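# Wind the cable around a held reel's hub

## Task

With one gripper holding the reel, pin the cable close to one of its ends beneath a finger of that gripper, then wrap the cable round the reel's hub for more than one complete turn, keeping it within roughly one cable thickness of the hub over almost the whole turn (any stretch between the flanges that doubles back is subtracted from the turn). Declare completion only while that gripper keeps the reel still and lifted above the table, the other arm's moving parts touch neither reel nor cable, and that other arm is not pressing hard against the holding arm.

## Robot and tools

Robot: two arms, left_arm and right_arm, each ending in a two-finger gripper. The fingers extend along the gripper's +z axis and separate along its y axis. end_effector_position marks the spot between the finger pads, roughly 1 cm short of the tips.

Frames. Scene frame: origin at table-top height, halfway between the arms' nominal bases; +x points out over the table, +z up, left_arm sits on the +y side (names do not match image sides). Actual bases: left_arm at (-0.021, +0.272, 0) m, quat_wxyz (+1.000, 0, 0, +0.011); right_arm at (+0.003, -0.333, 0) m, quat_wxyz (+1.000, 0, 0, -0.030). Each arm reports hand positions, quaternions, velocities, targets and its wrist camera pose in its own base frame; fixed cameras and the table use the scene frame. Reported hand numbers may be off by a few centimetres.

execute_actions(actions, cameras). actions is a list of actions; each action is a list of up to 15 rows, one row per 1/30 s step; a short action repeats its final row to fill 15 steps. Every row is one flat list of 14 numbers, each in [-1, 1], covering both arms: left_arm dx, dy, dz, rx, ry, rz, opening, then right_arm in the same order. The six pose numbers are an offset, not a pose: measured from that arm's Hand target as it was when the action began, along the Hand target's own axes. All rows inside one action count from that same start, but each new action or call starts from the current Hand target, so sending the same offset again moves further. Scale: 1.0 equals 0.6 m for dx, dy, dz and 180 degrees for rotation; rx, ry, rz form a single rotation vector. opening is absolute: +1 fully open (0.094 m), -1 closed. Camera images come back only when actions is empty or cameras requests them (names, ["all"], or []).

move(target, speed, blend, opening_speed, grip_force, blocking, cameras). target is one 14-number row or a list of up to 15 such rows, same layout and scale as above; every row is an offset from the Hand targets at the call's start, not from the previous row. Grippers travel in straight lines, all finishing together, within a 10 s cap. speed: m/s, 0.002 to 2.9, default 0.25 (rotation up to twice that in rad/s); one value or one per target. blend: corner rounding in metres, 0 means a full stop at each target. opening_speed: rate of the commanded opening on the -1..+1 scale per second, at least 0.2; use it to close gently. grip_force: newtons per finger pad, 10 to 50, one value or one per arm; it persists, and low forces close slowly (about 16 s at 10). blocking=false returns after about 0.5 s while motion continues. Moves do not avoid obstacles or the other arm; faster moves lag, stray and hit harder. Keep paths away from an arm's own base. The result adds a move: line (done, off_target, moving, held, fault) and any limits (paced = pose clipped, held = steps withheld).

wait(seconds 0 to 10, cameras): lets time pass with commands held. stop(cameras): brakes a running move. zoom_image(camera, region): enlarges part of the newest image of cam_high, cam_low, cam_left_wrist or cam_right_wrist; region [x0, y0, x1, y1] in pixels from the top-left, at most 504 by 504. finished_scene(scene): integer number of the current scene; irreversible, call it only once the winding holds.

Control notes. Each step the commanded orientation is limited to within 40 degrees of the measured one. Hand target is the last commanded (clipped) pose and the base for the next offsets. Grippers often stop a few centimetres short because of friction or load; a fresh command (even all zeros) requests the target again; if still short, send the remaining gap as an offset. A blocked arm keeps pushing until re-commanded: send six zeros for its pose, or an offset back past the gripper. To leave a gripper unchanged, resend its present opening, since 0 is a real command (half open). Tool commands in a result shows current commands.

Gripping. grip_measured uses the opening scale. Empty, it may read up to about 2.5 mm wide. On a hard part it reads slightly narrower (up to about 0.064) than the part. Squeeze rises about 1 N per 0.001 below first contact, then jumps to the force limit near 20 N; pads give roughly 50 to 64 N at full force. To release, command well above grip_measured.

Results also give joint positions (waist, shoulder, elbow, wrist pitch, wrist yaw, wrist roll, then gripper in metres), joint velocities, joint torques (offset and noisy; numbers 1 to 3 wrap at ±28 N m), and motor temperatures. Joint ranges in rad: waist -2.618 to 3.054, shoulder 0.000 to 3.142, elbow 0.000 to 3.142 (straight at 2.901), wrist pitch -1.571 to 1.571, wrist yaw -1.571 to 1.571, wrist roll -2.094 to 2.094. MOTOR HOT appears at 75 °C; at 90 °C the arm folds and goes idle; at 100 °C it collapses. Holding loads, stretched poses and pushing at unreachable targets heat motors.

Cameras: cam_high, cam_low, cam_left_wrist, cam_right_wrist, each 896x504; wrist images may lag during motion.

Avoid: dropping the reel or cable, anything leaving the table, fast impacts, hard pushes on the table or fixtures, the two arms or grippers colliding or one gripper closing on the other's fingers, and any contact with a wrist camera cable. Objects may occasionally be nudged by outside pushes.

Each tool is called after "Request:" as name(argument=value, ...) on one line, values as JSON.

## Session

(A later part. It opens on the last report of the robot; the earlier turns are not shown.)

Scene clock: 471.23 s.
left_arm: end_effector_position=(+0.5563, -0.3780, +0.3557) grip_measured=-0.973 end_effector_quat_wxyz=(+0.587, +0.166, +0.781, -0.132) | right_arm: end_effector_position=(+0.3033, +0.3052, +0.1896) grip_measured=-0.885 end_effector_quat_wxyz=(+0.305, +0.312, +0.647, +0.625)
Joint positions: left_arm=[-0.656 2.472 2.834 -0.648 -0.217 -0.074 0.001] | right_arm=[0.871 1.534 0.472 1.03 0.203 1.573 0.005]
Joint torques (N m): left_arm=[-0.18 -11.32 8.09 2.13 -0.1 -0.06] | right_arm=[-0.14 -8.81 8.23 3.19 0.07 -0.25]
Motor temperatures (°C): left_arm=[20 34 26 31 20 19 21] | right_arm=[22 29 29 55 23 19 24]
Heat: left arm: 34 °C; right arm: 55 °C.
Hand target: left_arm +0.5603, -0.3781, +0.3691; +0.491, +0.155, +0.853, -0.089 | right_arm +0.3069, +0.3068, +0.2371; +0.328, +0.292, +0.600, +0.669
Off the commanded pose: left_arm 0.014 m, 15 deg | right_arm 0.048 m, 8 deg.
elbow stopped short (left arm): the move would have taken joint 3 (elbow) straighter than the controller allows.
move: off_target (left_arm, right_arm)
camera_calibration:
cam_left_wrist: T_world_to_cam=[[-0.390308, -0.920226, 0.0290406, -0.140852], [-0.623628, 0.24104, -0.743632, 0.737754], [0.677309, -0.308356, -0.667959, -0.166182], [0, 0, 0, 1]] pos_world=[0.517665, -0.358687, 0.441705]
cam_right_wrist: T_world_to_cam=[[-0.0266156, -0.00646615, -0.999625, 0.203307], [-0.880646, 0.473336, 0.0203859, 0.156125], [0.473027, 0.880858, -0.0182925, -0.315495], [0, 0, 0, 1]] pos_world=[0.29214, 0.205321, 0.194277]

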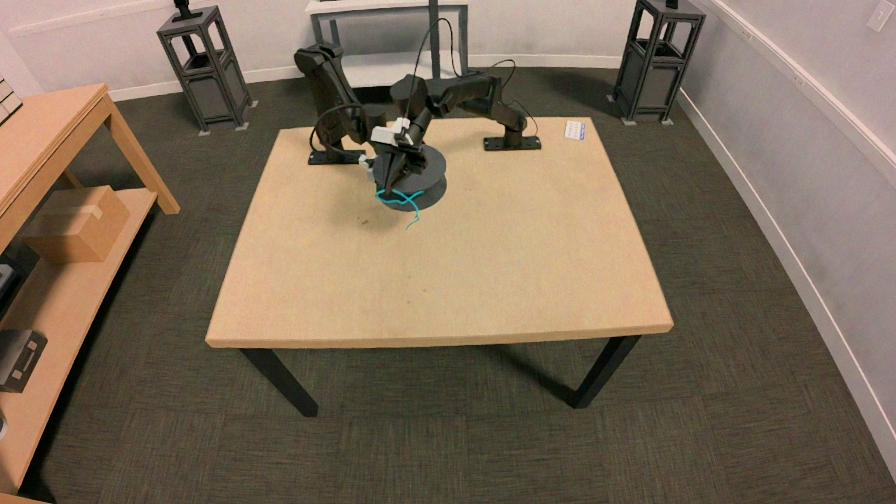

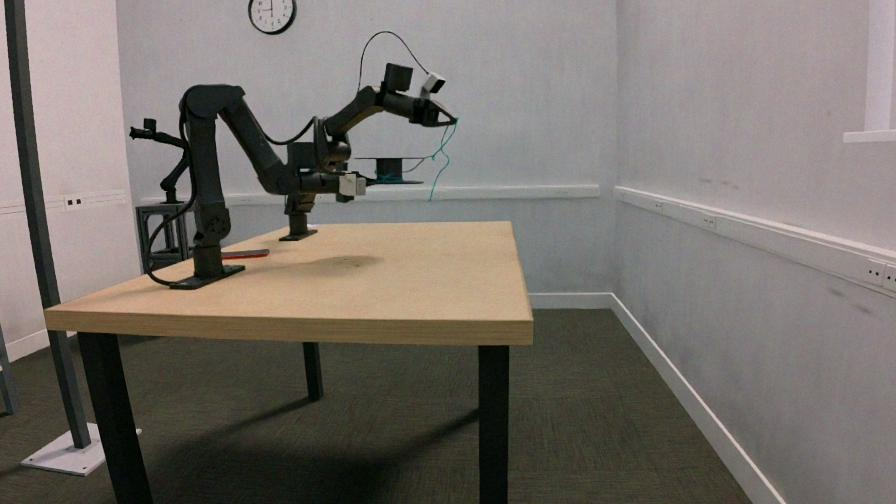

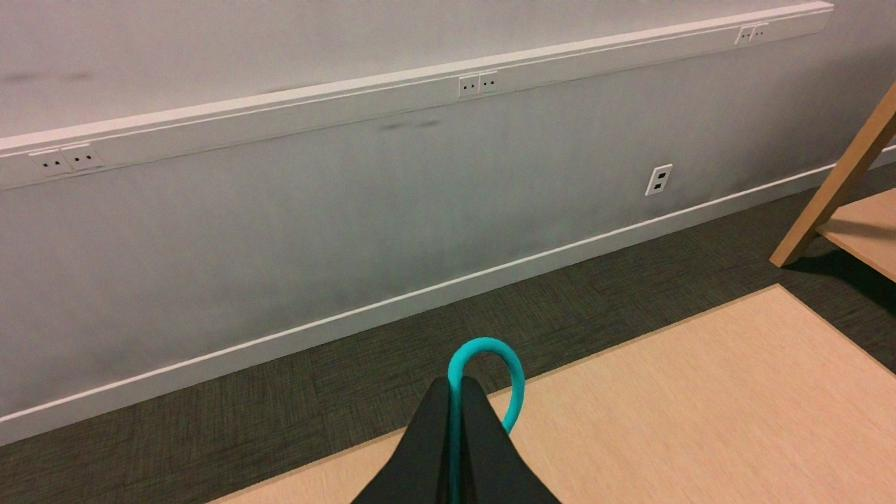

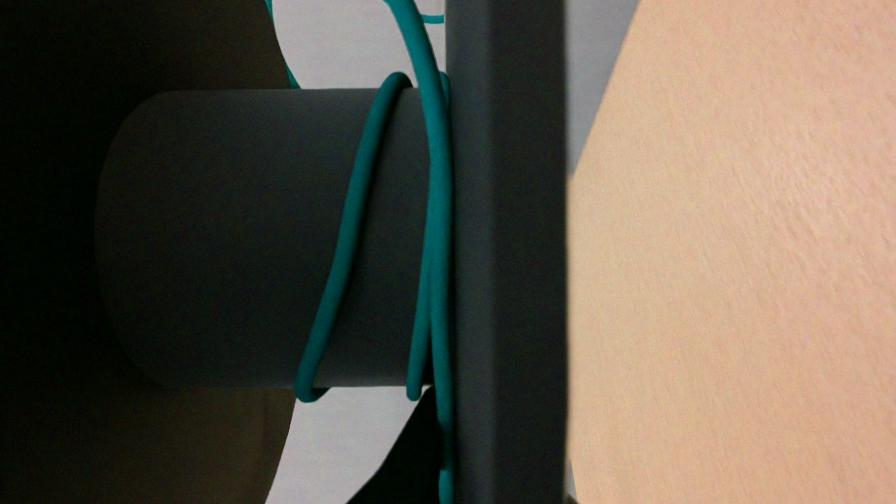

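Request:
move(target=[-0.014,-0.131,-0.076,0,0,0,-1,0,0,0,0,0,0,-1], speed=0.08, cameras=["cam_right_wrist","cam_low","cam_high"])

Request:
zoom_image(camera="cam_low", region=[330, 80, 460, 220])

Request:
zoom_image(camera="cam_high", region=[330, 100, 470, 250])

Scene clock: 474.20 s.
left_arm: end_effector_position=(+0.5038, -0.4424, +0.3629) grip_measured=-0.973 end_effector_quat_wxyz=(+0.597, +0.180, +0.768, -0.146) | right_arm: end_effector_position=(+0.3033, +0.3052, +0.1896) grip_measured=-0.885 end_effector_quat_wxyz=(+0.305, +0.312, +0.647, +0.625)
Joint positions: left_arm=[-0.809 2.472 2.834 -0.623 -0.328 -0.095 0.001] | right_arm=[0.871 1.534 0.472 1.03 0.203 1.573 0.005]
Joint torques (N m): left_arm=[-0.53 -13.52 8.12 2.16 -0.16 -0.08] | right_arm=[-0.1 -8.8 8.21 3.19 0.07 -0.27]
Motor temperatures (°C): left_arm=[20 35 26 31 20 19 21] | right_arm=[22 29 29 55 23 19 24]
Heat: left arm: 35 °C; right arm: 55 °C.
Hand target: left_arm +0.4998, -0.4392, +0.3992; +0.491, +0.155, +0.853, -0.089 | right_arm +0.3069, +0.3068, +0.2371; +0.328, +0.292, +0.600, +0.669
Off the commanded pose: left_arm 0.037 m, 17 deg | right_arm 0.048 m, 8 deg.
elbow stopped short (left arm): the move would have taken joint 3 (elbow) straighter than the controller allows.
move: off_target (left_arm, right_arm)
camera_calibration:
cam_right_wrist: T_world_to_cam=[[-0.0266156, -0.00646615, -0.999625, 0.203307], [-0.880646, 0.473336, 0.0203859, 0.156125], [0.473027, 0.880858, -0.0182925, -0.315495], [0, 0, 0, 1]] pos_world=[0.29214, 0.205321, 0.194277]
Images, in order (width x height): cam_high 896x504, cam_low 896x504, cam_right_wrist 896x504.

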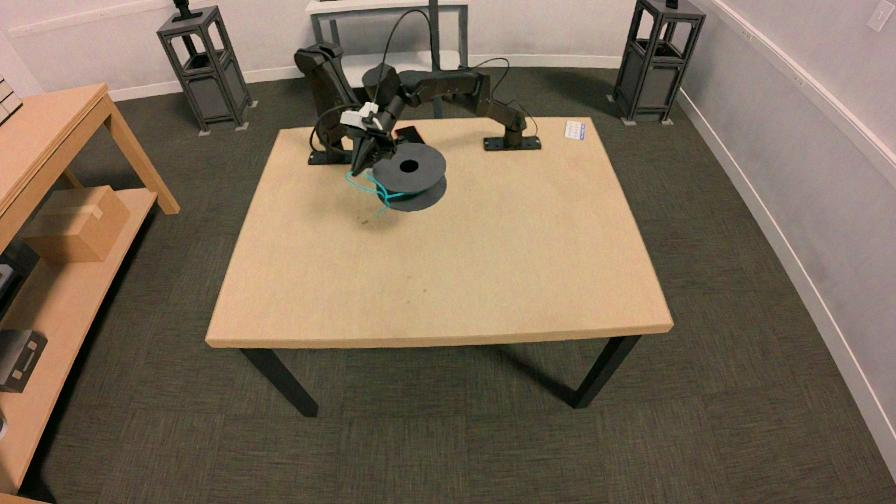

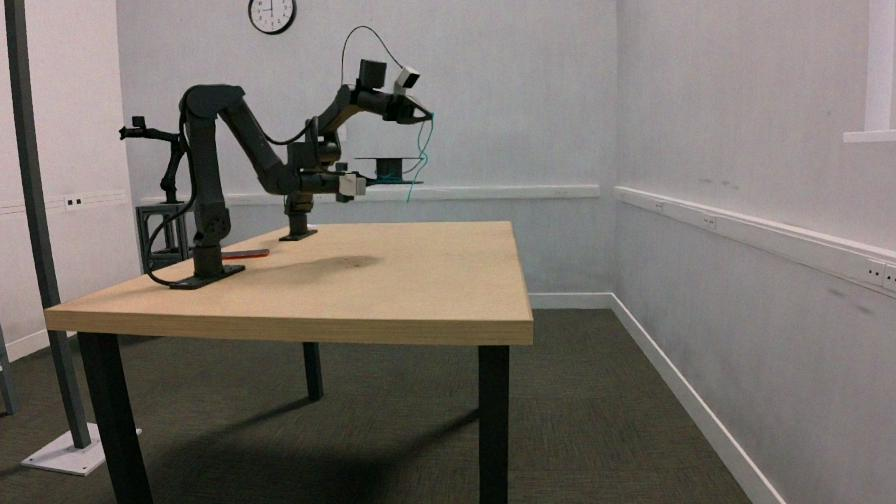

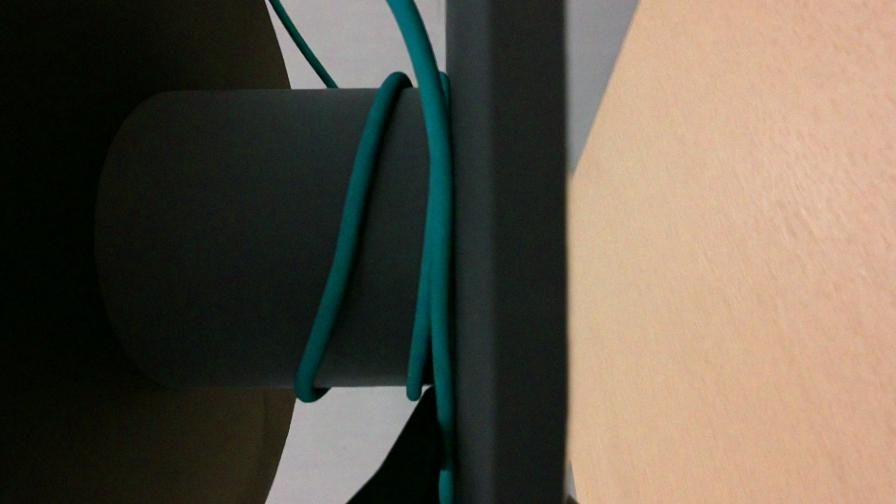

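Scaled by 3.600 from the camera's 896x504 image, which has a finer 1280x720 frame.

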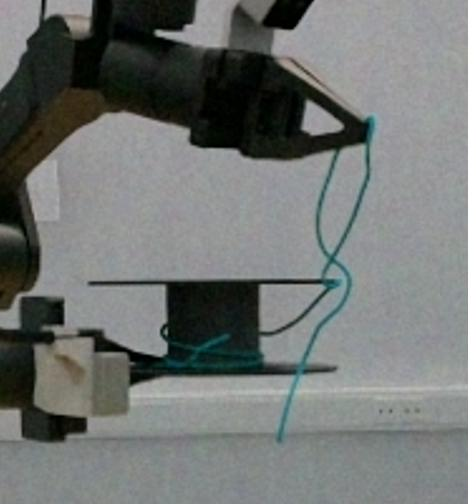

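Scaled by 3.360 from the camera's 896x504 image, which has a finer 1280x720 frame.

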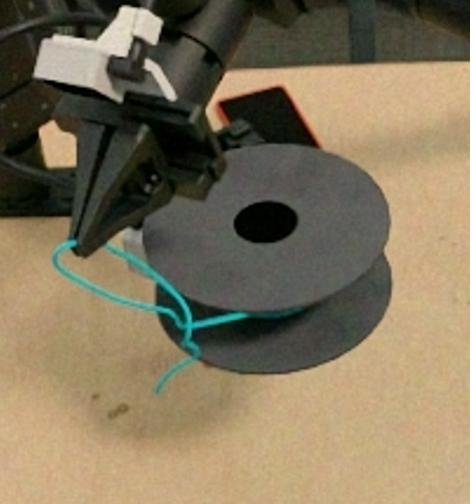

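Request:
move(target=[[0,0,0,0,0,0,-0.3,0,0,0,0,0,0,-1],[-0.05,0.05,-0.15,0,0,0,-0.3,0,0,0,0,0,0,-1],[0.15,0.75,-0.35,0,0,0,-0.3,0,0,0,0,0,0,-1]], speed=0.15, cameras=["all"])

Request:
zoom_image(camera="cam_low", region=[330, 130, 460, 270])

Request:
zoom_image(camera="cam_high", region=[330, 100, 470, 250])

Scene clock: 482.60 s.
left_arm: end_effector_position=(+0.4454, +0.0643, +0.4202) grip_measured=-0.301 end_effector_quat_wxyz=(+0.483, +0.146, +0.859, -0.087) | right_arm: end_effector_position=(+0.3033, +0.3052, +0.1892) grip_measured=-0.885 end_effector_quat_wxyz=(+0.305, +0.312, +0.648, +0.625)
Joint positions: left_arm=[0.367 1.871 2.466 -1.271 0.594 0.413 0.033] | right_arm=[0.871 1.534 0.472 1.028 0.203 1.573 0.005]
Joint torques (N m): left_arm=[-0.06 -6.27 7.04 1.54 0.35 0.1] | right_arm=[-0.13 -8.84 8.21 3.2 0.08 -0.26]
Heat: left arm: 36 °C; right arm: 54 °C.
Hand target: left_arm +0.4455, +0.0617, +0.4271; +0.491, +0.155, +0.853, -0.089 | right_arm +0.3069, +0.3068, +0.2372; +0.328, +0.292, +0.600, +0.669
Off the commanded pose: left_arm 0.007 m, 2 deg | right_arm 0.048 m, 8 deg.
elbow stopped short (left arm): the move would have taken joint 3 (elbow) straighter than the controller allows.
move: off_target (right_arm)
camera_calibration:
cam_left_wrist: T_world_to_cam=[[-0.306756, -0.951595, 0.0191614, 0.19003], [-0.802937, 0.24792, -0.542058, 0.604794], [0.51107, -0.181665, -0.840122, 0.226625], [0, 0, 0, 1]] pos_world=[0.428083, 0.0720613, 0.514585]
cam_right_wrist: T_world_to_cam=[[-0.027578, -0.00765517, -0.99959, 0.203632], [-0.8806, 0.473409, 0.0206697, 0.156046], [0.473057, 0.88081, -0.0197968, -0.315207], [0, 0, 0, 1]] pos_world=[0.292141, 0.205323, 0.194083]

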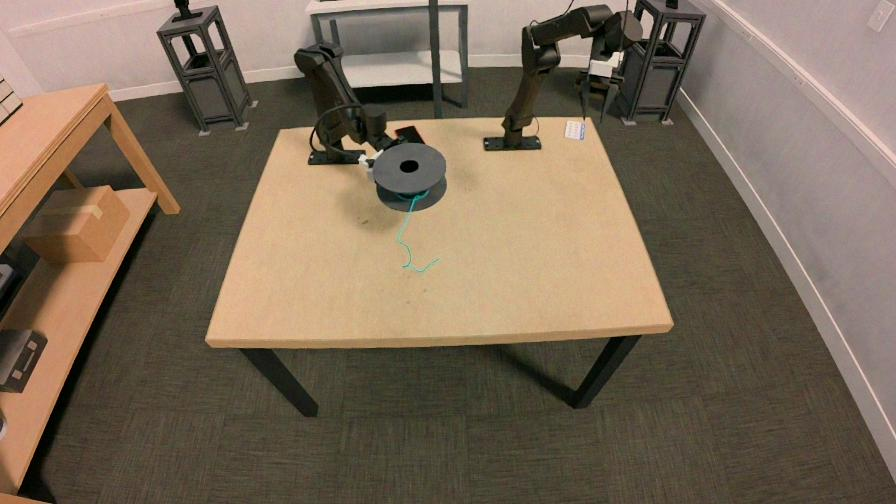

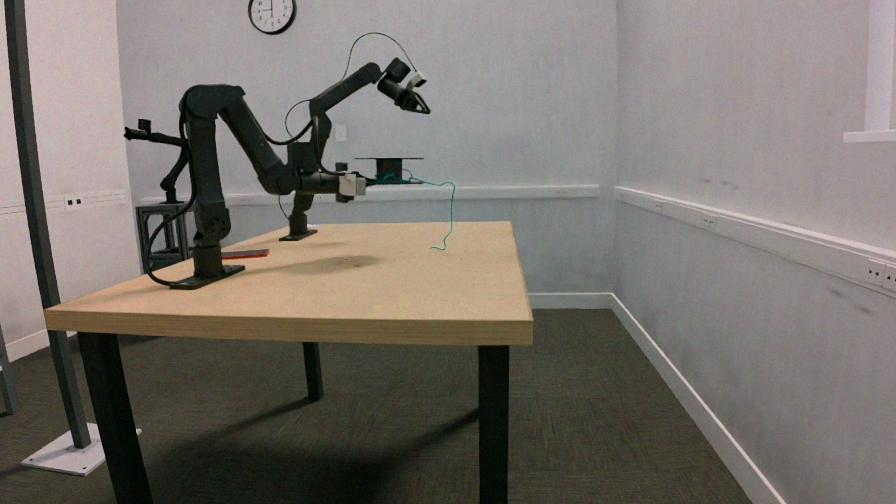

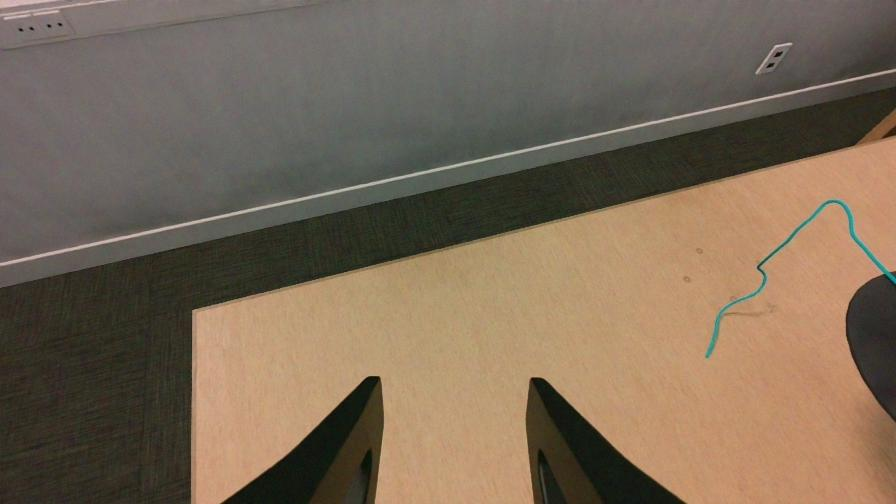

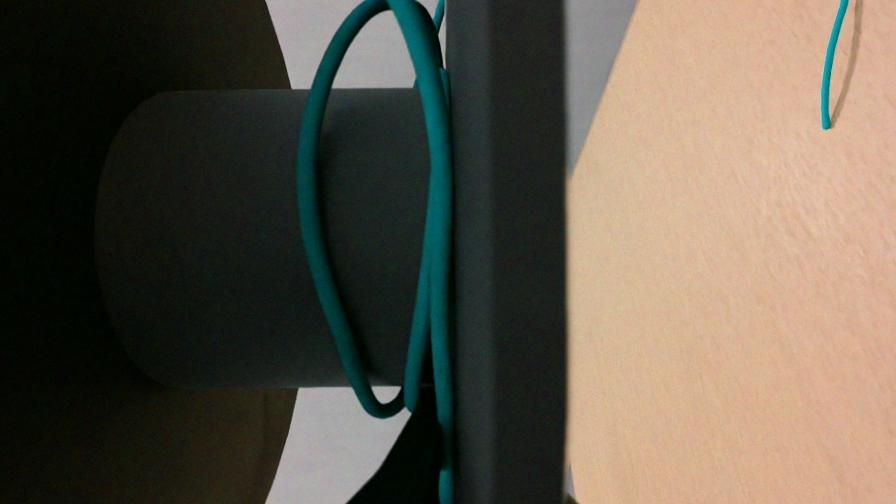

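Scaled by 3.600 from the camera's 896x504 image, which has a finer 1280x720 frame.

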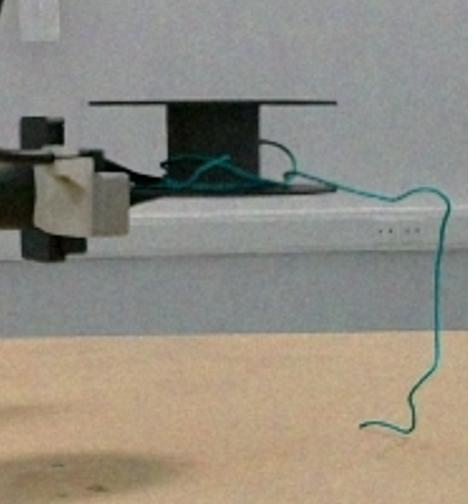

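Scaled by 3.360 from the camera's 896x504 image, which has a finer 1280x720 frame.

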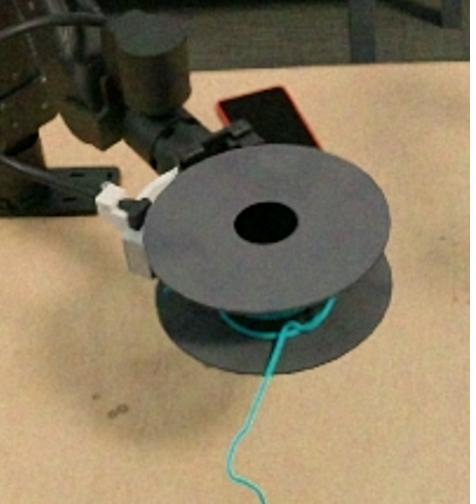

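Request:
move(target=[0.305,-0.146,0.062,0.109,-0.165,0.029,-0.3,0,0,0,0,0,0,-1], speed=0.25, cameras=["cam_left_wrist"])

Request:
zoom_image(camera="cam_left_wrist", region=[600, 60, 896, 260])

Request:
zoom_image(camera="cam_right_wrist", region=[250, 0, 550, 200])

Scene clock: 486.53 s.
left_arm: end_effector_position=(+0.3600, +0.0015, +0.2537) grip_measured=-0.301 end_effector_quat_wxyz=(+0.663, +0.246, +0.664, -0.243) | right_arm: end_effector_position=(+0.3033, +0.3052, +0.1892) grip_measured=-0.885 end_effector_quat_wxyz=(+0.305, +0.312, +0.648, +0.625)
Joint positions: left_arm=[0.485 1.344 0.604 0.731 1.191 0.011 0.033] | right_arm=[0.871 1.534 0.472 1.028 0.203 1.573 0.005]
Joint torques (N m): left_arm=[0.03 -3.4 4.78 1.72 0.04 0.02] | right_arm=[-0.17 -8.77 8.21 3.22 0.05 -0.26]
Heat: left arm: 35 °C; right arm: 54 °C.
Hand target: left_arm +0.3587, +0.0007, +0.2503; +0.662, +0.246, +0.664, -0.246 | right_arm +0.3069, +0.3068, +0.2372; +0.328, +0.292, +0.600, +0.669
Off the commanded pose: left_arm 0.004 m, 0 deg | right_arm 0.048 m, 8 deg.
move: off_target (right_arm)
camera_calibration:
cam_left_wrist: T_world_to_cam=[[-0.633069, -0.773775, 0.0222646, 0.223706], [-0.35318, 0.263123, -0.897792, 0.389831], [0.688831, -0.576227, -0.439857, -0.0459944], [0, 0, 0, 1]] pos_world=[0.310984, 0.0440211, 0.324776]
Images, in order (width x height): cam_left_wrist 896x504.

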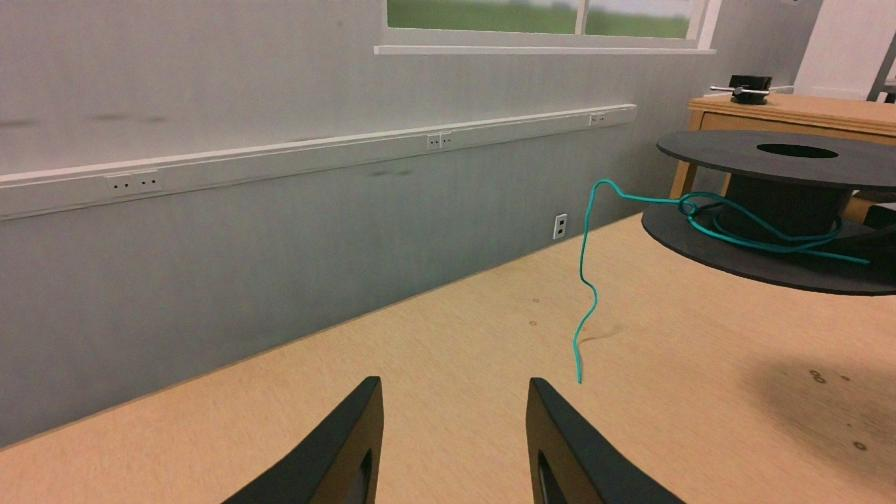

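Scaled by 1.703 from the camera's 896x504 image, which has a finer 1280x720 frame.

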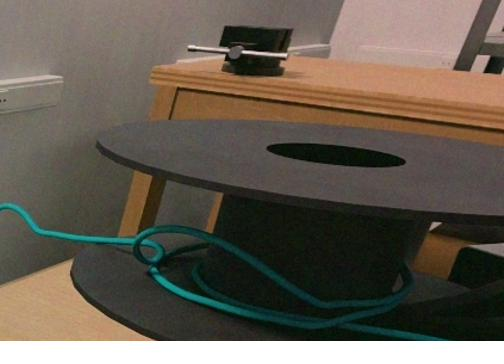

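This scene's latest camera images include none from cam_right_wrist. They are from: cam_left_wrist. cam_right_wrist's image comes with the result of a call that names it in "cameras".

Request:
move(target=[0.183,-0.03,0.44,0.25,0,0,-0.2,0,0,0,0,0,0,-1], speed=0.2, cameras=["cam_left_wrist","cam_low"])

Scene clock: 492.73 s.
left_arm: end_effector_position=(+0.5445, -0.1844, +0.1347) grip_measured=-0.201 end_effector_quat_wxyz=(+0.513, +0.471, +0.528, -0.486) | right_arm: end_effector_position=(+0.3033, +0.3052, +0.1892) grip_measured=-0.885 end_effector_quat_wxyz=(+0.305, +0.312, +0.648, +0.625)
Joint positions: left_arm=[-0.011 2.565 1.795 0.769 1.476 -0.028 0.038] | right_arm=[0.871 1.534 0.472 1.028 0.203 1.573 0.005]
Joint torques (N m): left_arm=[-0.18 -11.78 7.95 1.28 0.09 0.11] | right_arm=[-0.13 -8.83 8.28 3.2 0.08 -0.27]
Heat: left arm: 34 °C; right arm: 54 °C.
Hand target: left_arm +0.5470, -0.1848, +0.1399; +0.518, +0.480, +0.519, -0.481 | right_arm +0.3069, +0.3068, +0.2372; +0.328, +0.292, +0.600, +0.669
Off the commanded pose: left_arm 0.006 m, 2 deg | right_arm 0.048 m, 8 deg.
move: off_target (right_arm)
camera_calibration:
cam_left_wrist: T_world_to_cam=[[-0.993093, -0.103855, 0.0546013, 0.514478], [-0.0943548, 0.430254, -0.897763, 0.286954], [0.0697448, -0.896714, -0.437081, -0.0548061], [0, 0, 0, 1]] pos_world=[0.541822, -0.119178, 0.205571]
Images, in order (width x height): cam_low 896x504, cam_left_wrist 896x504.

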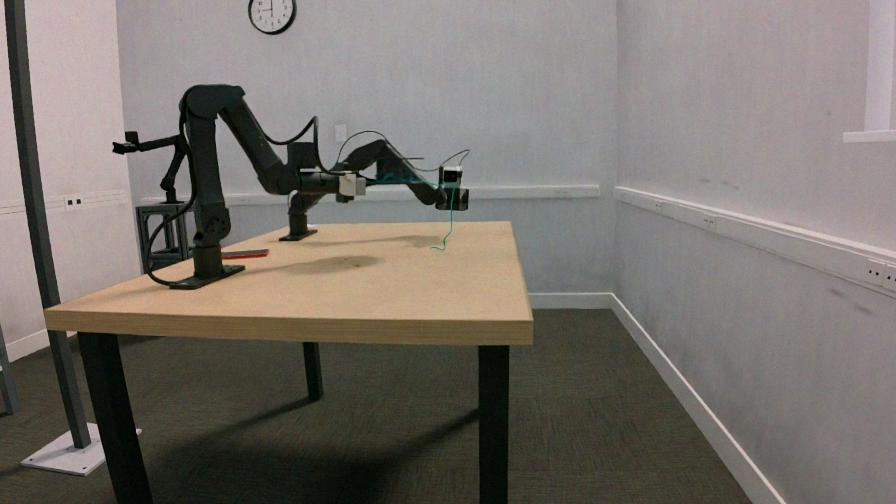

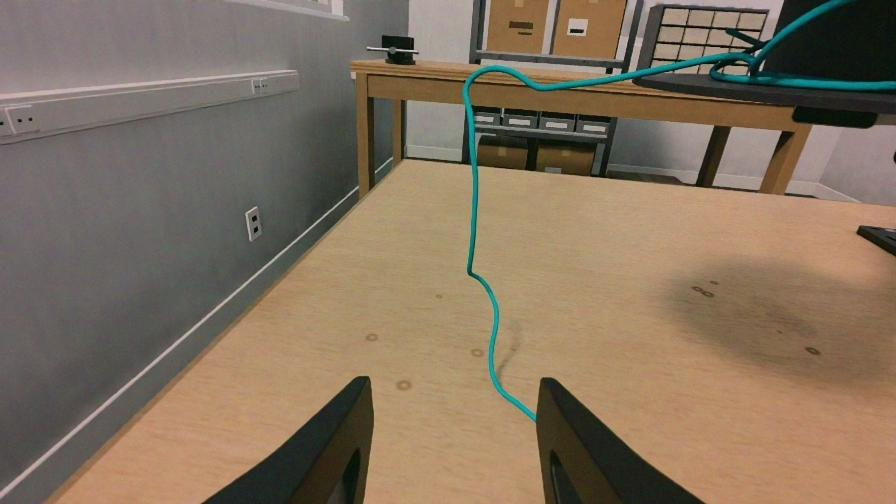

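Request:
move(target=[[0,-0.015,0.15,0,0,0,-0.2,0,0,0,0,0,0,-1],[0,-0.015,0.235,0,0,0,-0.2,0,0,0,0,0,0,-1]], speed=0.1, cameras=["cam_left_wrist"])

Scene clock: 495.93 s.
left_arm: end_effector_position=(+0.5425, -0.3267, +0.1369) grip_measured=-0.201 end_effector_quat_wxyz=(+0.508, +0.478, +0.524, -0.489) | right_arm: end_effector_position=(+0.3033, +0.3052, +0.1892) grip_measured=-0.885 end_effector_quat_wxyz=(+0.305, +0.312, +0.648, +0.625)
Joint positions: left_arm=[-0.272 2.64 1.965 0.659 1.234 -0.011 0.038] | right_arm=[0.871 1.534 0.472 1.028 0.203 1.573 0.005]
Joint torques (N m): left_arm=[0.47 -11.82 8.29 1.47 -0.06 0.09] | right_arm=[-0.2 -8.85 8.2 3.22 0.06 -0.26]
Heat: left arm: 35 °C; right arm: 54 °C.
Hand target: left_arm +0.5488, -0.3260, +0.1396; +0.518, +0.480, +0.520, -0.481 | right_arm +0.3069, +0.3068, +0.2372; +0.328, +0.292, +0.600, +0.669
Off the commanded pose: left_arm 0.007 m, 2 deg | right_arm 0.048 m, 8 deg.
move: off_target (right_arm)
camera_calibration:
cam_left_wrist: T_world_to_cam=[[-0.994996, -0.0855276, 0.0516566, 0.504972], [-0.0840534, 0.436957, -0.895547, 0.346224], [0.0540222, -0.895407, -0.441959, -0.171743], [0, 0, 0, 1]] pos_world=[0.540824, -0.261876, 0.208072]
Images, in order (width x height): cam_left_wrist 896x504.

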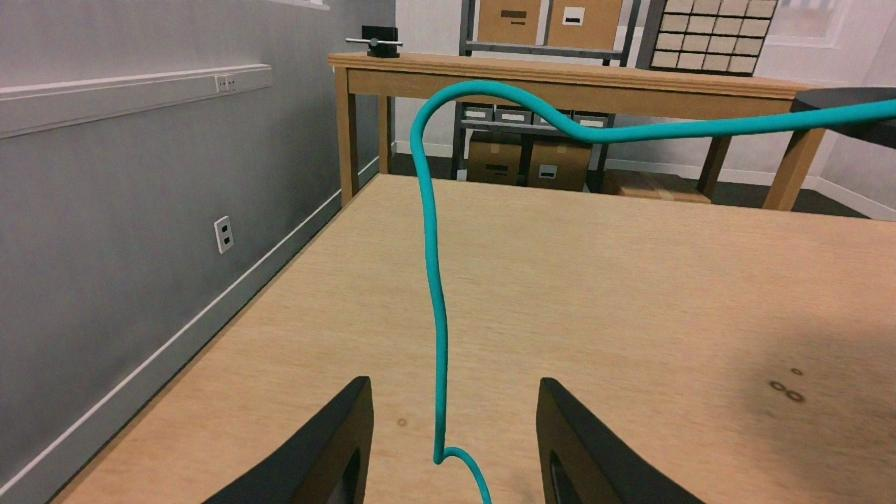

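Request:
move(target=[[0,0.013,0.06,0,0,0,-0.2,0,0,0,0,0,0,-1],[0,0.013,0.118,0,0,0,-0.2,0,0,0,0,0,0,-1],[0,0.013,0.118,0,0,0,-1,0,0,0,0,0,0,-1]], speed=0.08, opening_speed=1, cameras=["cam_left_wrist","cam_low"])

Scene clock: 499.70 s.
left_arm: end_effector_position=(+0.5574, -0.3963, +0.1357) grip_measured=-0.997 end_effector_quat_wxyz=(+0.508, +0.477, +0.526, -0.488) | right_arm: end_effector_position=(+0.3033, +0.3052, +0.1892) grip_measured=-0.885 end_effector_quat_wxyz=(+0.305, +0.312, +0.648, +0.625)
Joint positions: left_arm=[-0.38 2.83 2.347 0.463 1.123 -0.01 0] | right_arm=[0.871 1.534 0.472 1.028 0.203 1.573 0.005]
Joint torques (N m): left_arm=[0.05 -12.75 8.92 1.58 -0.08 0.11] | right_arm=[-0.17 -8.85 8.23 3.21 0.07 -0.27]
Heat: left arm: 35 °C; right arm: 54 °C.
Hand target: left_arm +0.5620, -0.3960, +0.1395; +0.518, +0.480, +0.520, -0.481 | right_arm +0.3069, +0.3068, +0.2372; +0.328, +0.292, +0.600, +0.669
Off the commanded pose: left_arm 0.006 m, 2 deg | right_arm 0.048 m, 8 deg.
move: off_target (right_arm)
camera_calibration:
cam_left_wrist: T_world_to_cam=[[-0.994653, -0.0882918, 0.0535682, 0.512366], [-0.0871547, 0.439407, -0.89405, 0.37935], [0.055399, -0.893938, -0.444753, -0.235276], [0, 0, 0, 1]] pos_world=[0.555722, -0.331773, 0.207072]
Images, in order (width x height): cam_low 896x504, cam_left_wrist 896x504.

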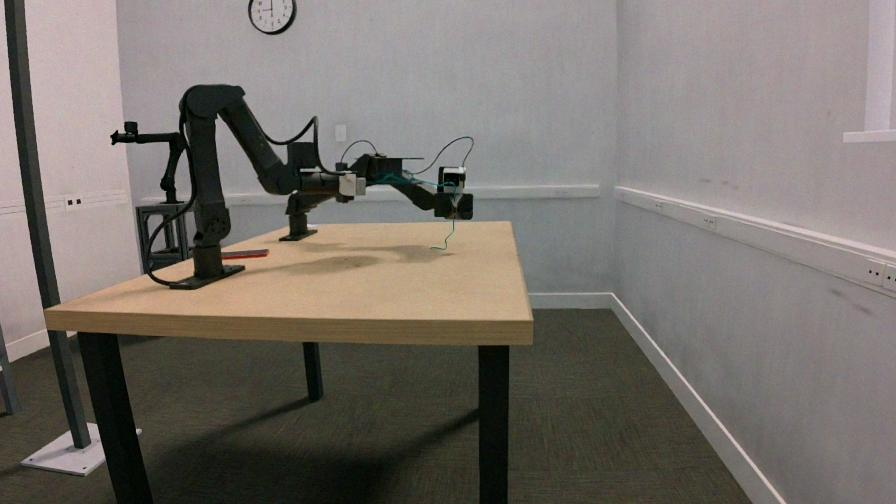

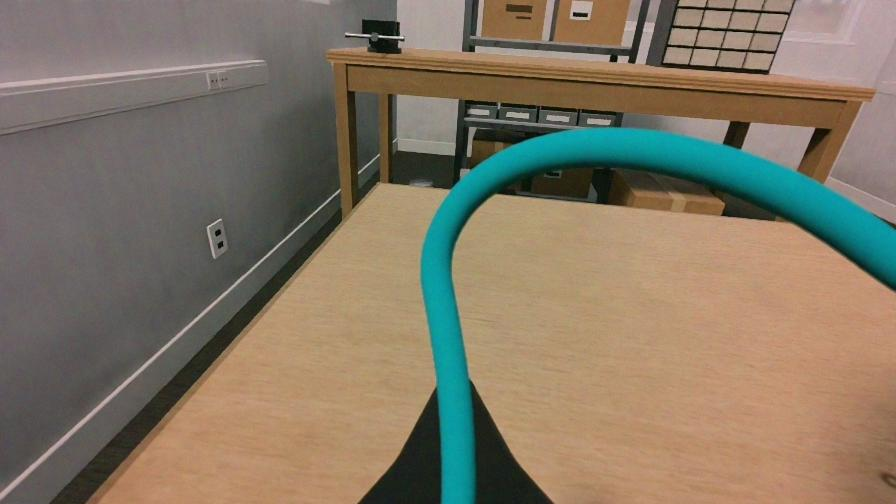

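Request:
move(target=[0,0,-0.05,0,0,0,-0.2,0,0,0,0,0,0,-1], cameras=["all"])

Scene clock: 504.03 s.
left_arm: end_effector_position=(+0.5635, -0.3651, +0.1083) grip_measured=-0.202 end_effector_quat_wxyz=(+0.500, +0.467, +0.542, -0.488) | right_arm: end_effector_position=(+0.3033, +0.3052, +0.1892) grip_measured=-0.885 end_effector_quat_wxyz=(+0.305, +0.312, +0.648, +0.625)
Joint positions: left_arm=[-0.328 2.823 2.241 0.522 1.156 -0.006 0.038] | right_arm=[0.871 1.534 0.472 1.028 0.203 1.573 0.005]
Joint torques (N m): left_arm=[-0.4 -17.74 5.01 1.7 0.11 0.1] | right_arm=[-0.14 -8.83 8.31 3.21 0.07 -0.27]
Heat: left arm: 35 °C; right arm: 54 °C.
Hand target: left_arm +0.5596, -0.3661, +0.1395; +0.518, +0.480, +0.520, -0.481 | right_arm +0.3069, +0.3068, +0.2372; +0.328, +0.292, +0.600, +0.669
Off the commanded pose: left_arm 0.032 m, 4 deg | right_arm 0.048 m, 8 deg.
move: off_target (left_arm, right_arm)
camera_calibration:
cam_left_wrist: T_world_to_cam=[[-0.990505, -0.107315, 0.0859259, 0.509884], [-0.125385, 0.448873, -0.884755, 0.365681], [0.0563774, -0.887128, -0.458067, -0.216469], [0, 0, 0, 1]] pos_world=[0.563097, -0.301462, 0.180568]
cam_right_wrist: T_world_to_cam=[[-0.027578, -0.00765517, -0.99959, 0.203632], [-0.8806, 0.473409, 0.0206697, 0.156046], [0.473057, 0.88081, -0.0197968, -0.315207], [0, 0, 0, 1]] pos_world=[0.292141, 0.205323, 0.194083]

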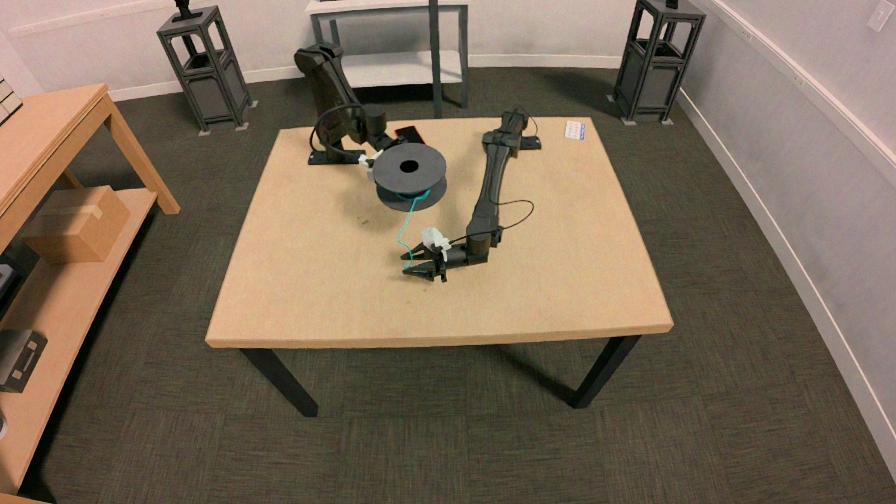

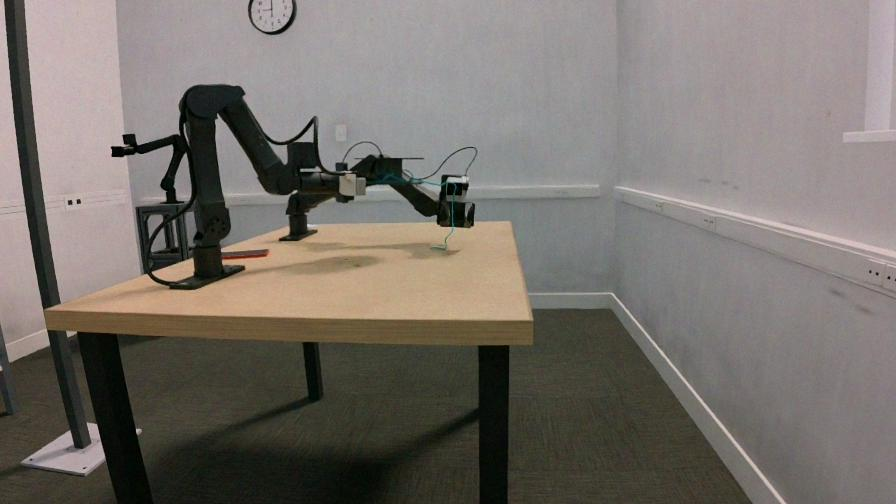

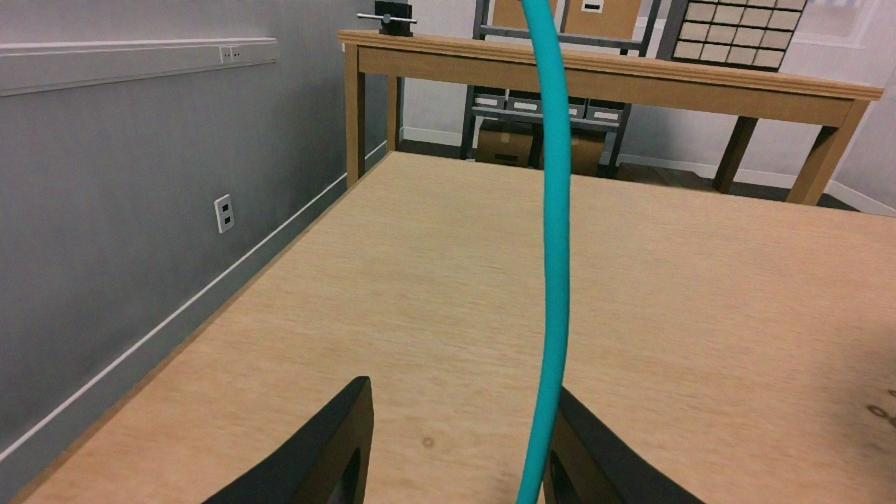

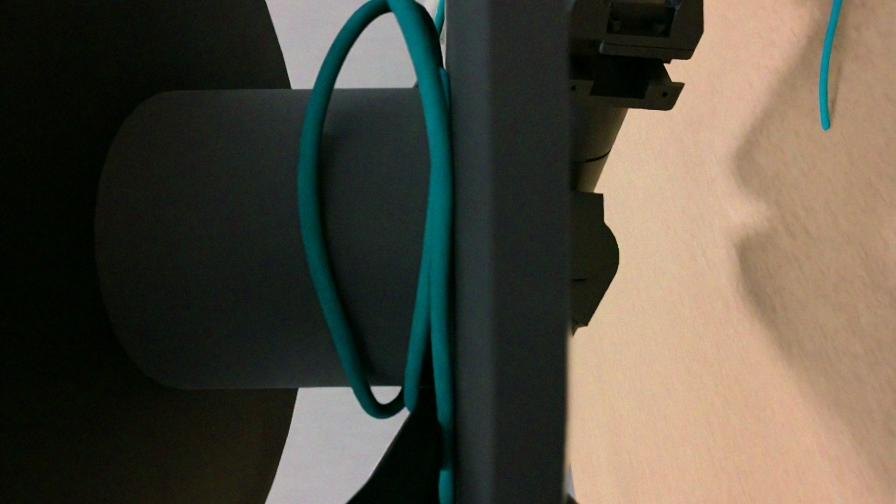

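Request:
move(target=[0,-0.023,-0.075,0,0,0,-0.2,0,0,0,0,0,0,-1], speed=0.12, cameras=["cam_left_wrist"])

Scene clock: 506.07 s.
left_arm: end_effector_position=(+0.5468, -0.3211, +0.1122) grip_measured=-0.201 end_effector_quat_wxyz=(+0.504, +0.469, +0.538, -0.486) | right_arm: end_effector_position=(+0.3033, +0.3052, +0.1892) grip_measured=-0.885 end_effector_quat_wxyz=(+0.305, +0.312, +0.648, +0.625)
Joint positions: left_arm=[-0.262 2.677 1.954 0.664 1.222 0.004 0.038] | right_arm=[0.871 1.534 0.472 1.028 0.203 1.573 0.005]
Joint torques (N m): left_arm=[-0.32 -16.8 4.92 1.67 0.12 -0.02] | right_arm=[-0.23 -8.83 8.25 3.21 0.09 -0.26]
Heat: left arm: 37 °C; right arm: 54 °C.
Hand target: left_arm +0.5425, -0.3222, +0.1398; +0.518, +0.480, +0.519, -0.481 | right_arm +0.3069, +0.3068, +0.2372; +0.328, +0.292, +0.600, +0.669
Off the commanded pose: left_arm 0.028 m, 3 deg | right_arm 0.048 m, 8 deg.
move: off_target (left_arm, right_arm)
camera_calibration:
cam_left_wrist: T_world_to_cam=[[-0.991329, -0.107338, 0.0757939, 0.499294], [-0.116142, 0.445968, -0.887482, 0.341635], [0.0614585, -0.88859, -0.454567, -0.178372], [0, 0, 0, 1]] pos_world=[0.545605, -0.257264, 0.184269]
Images, in order (width x height): cam_left_wrist 896x504.

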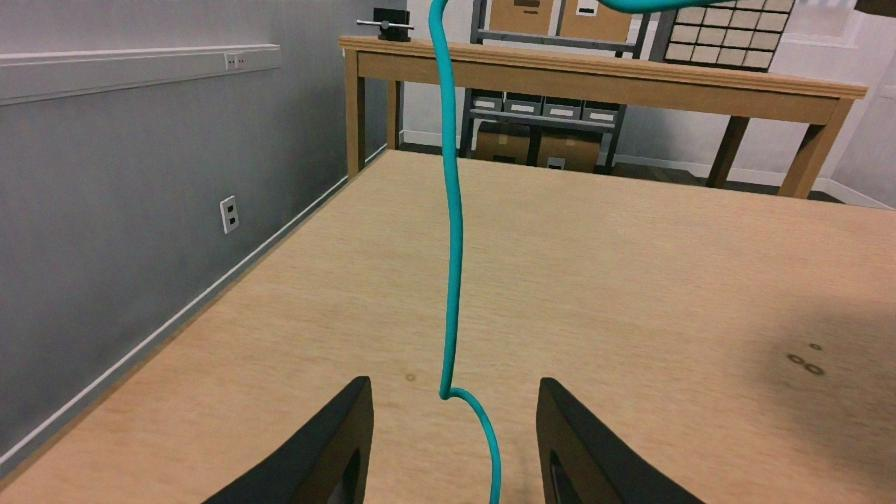

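Request:
move(target=[[0,0,0.042,0,0,0,-0.2,0,0,0,0,0,0,-1],[0,0,0.042,0,0,0,-1,0,0,0,0,0,0,-1]], speed=0.12, cameras=["cam_left_wrist","cam_high"])

Scene clock: 508.03 s.
left_arm: end_effector_position=(+0.5390, -0.3463, +0.1183) grip_measured=-0.982 end_effector_quat_wxyz=(+0.501, +0.475, +0.532, -0.490) | right_arm: end_effector_position=(+0.3033, +0.3052, +0.1892) grip_measured=-0.885 end_effector_quat_wxyz=(+0.305, +0.312, +0.648, +0.625)
Joint positions: left_arm=[-0.308 2.677 1.977 0.652 1.194 0 0.001] | right_arm=[0.871 1.534 0.472 1.028 0.203 1.573 0.005]
Joint torques (N m): left_arm=[-0.08 -14.13 8.36 1.49 0 -0.02] | right_arm=[-0.16 -8.87 8.2 3.19 0.08 -0.26]
Heat: left arm: 38 °C; right arm: 54 °C.
Hand target: left_arm +0.5443, -0.3475, +0.1398; +0.518, +0.480, +0.519, -0.481 | right_arm +0.3069, +0.3068, +0.2372; +0.328, +0.292, +0.600, +0.669
Off the commanded pose: left_arm 0.022 m, 3 deg | right_arm 0.048 m, 8 deg.
move: off_target (left_arm, right_arm); target 2's new opening was sent with left_arm's hand 0.022 m and 3 deg from that target
camera_calibration:
cam_left_wrist: T_world_to_cam=[[-0.993544, -0.0893808, 0.0698659, 0.49661], [-0.102668, 0.446406, -0.888921, 0.350439], [0.0482639, -0.890355, -0.452701, -0.191179], [0, 0, 0, 1]] pos_world=[0.53861, -0.282267, 0.19027]
Images, in order (width x height): cam_high 896x504, cam_left_wrist 896x504.

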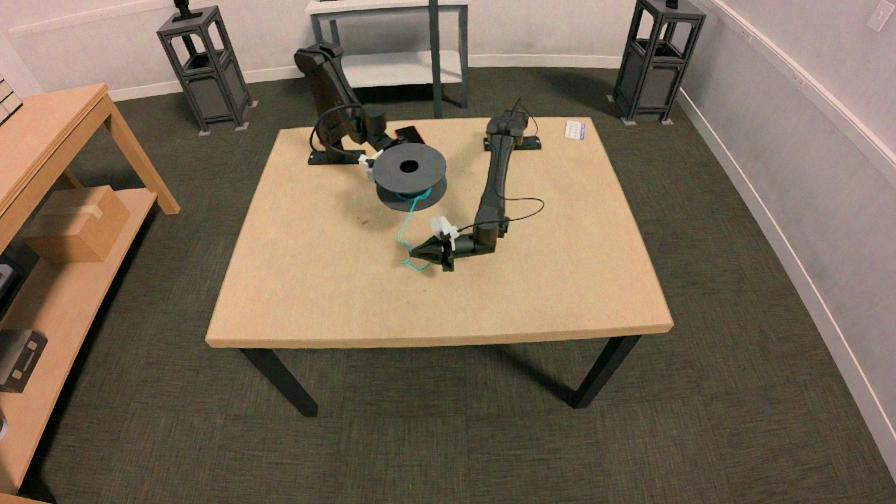

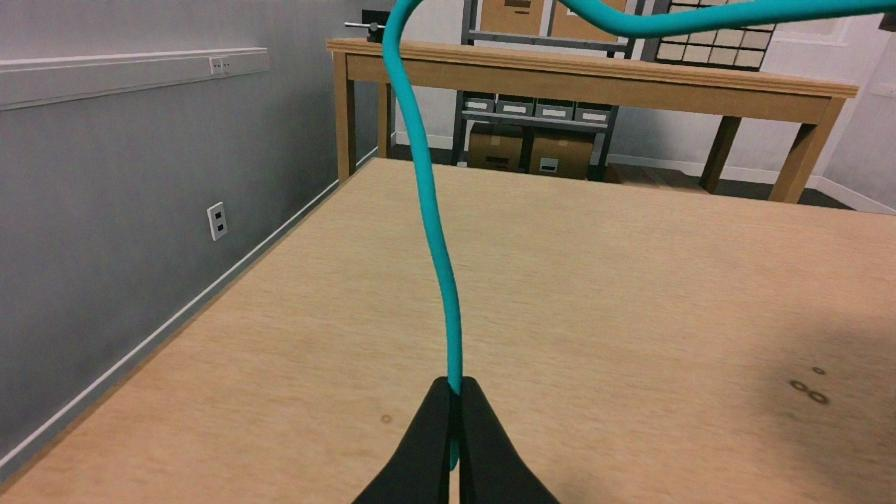

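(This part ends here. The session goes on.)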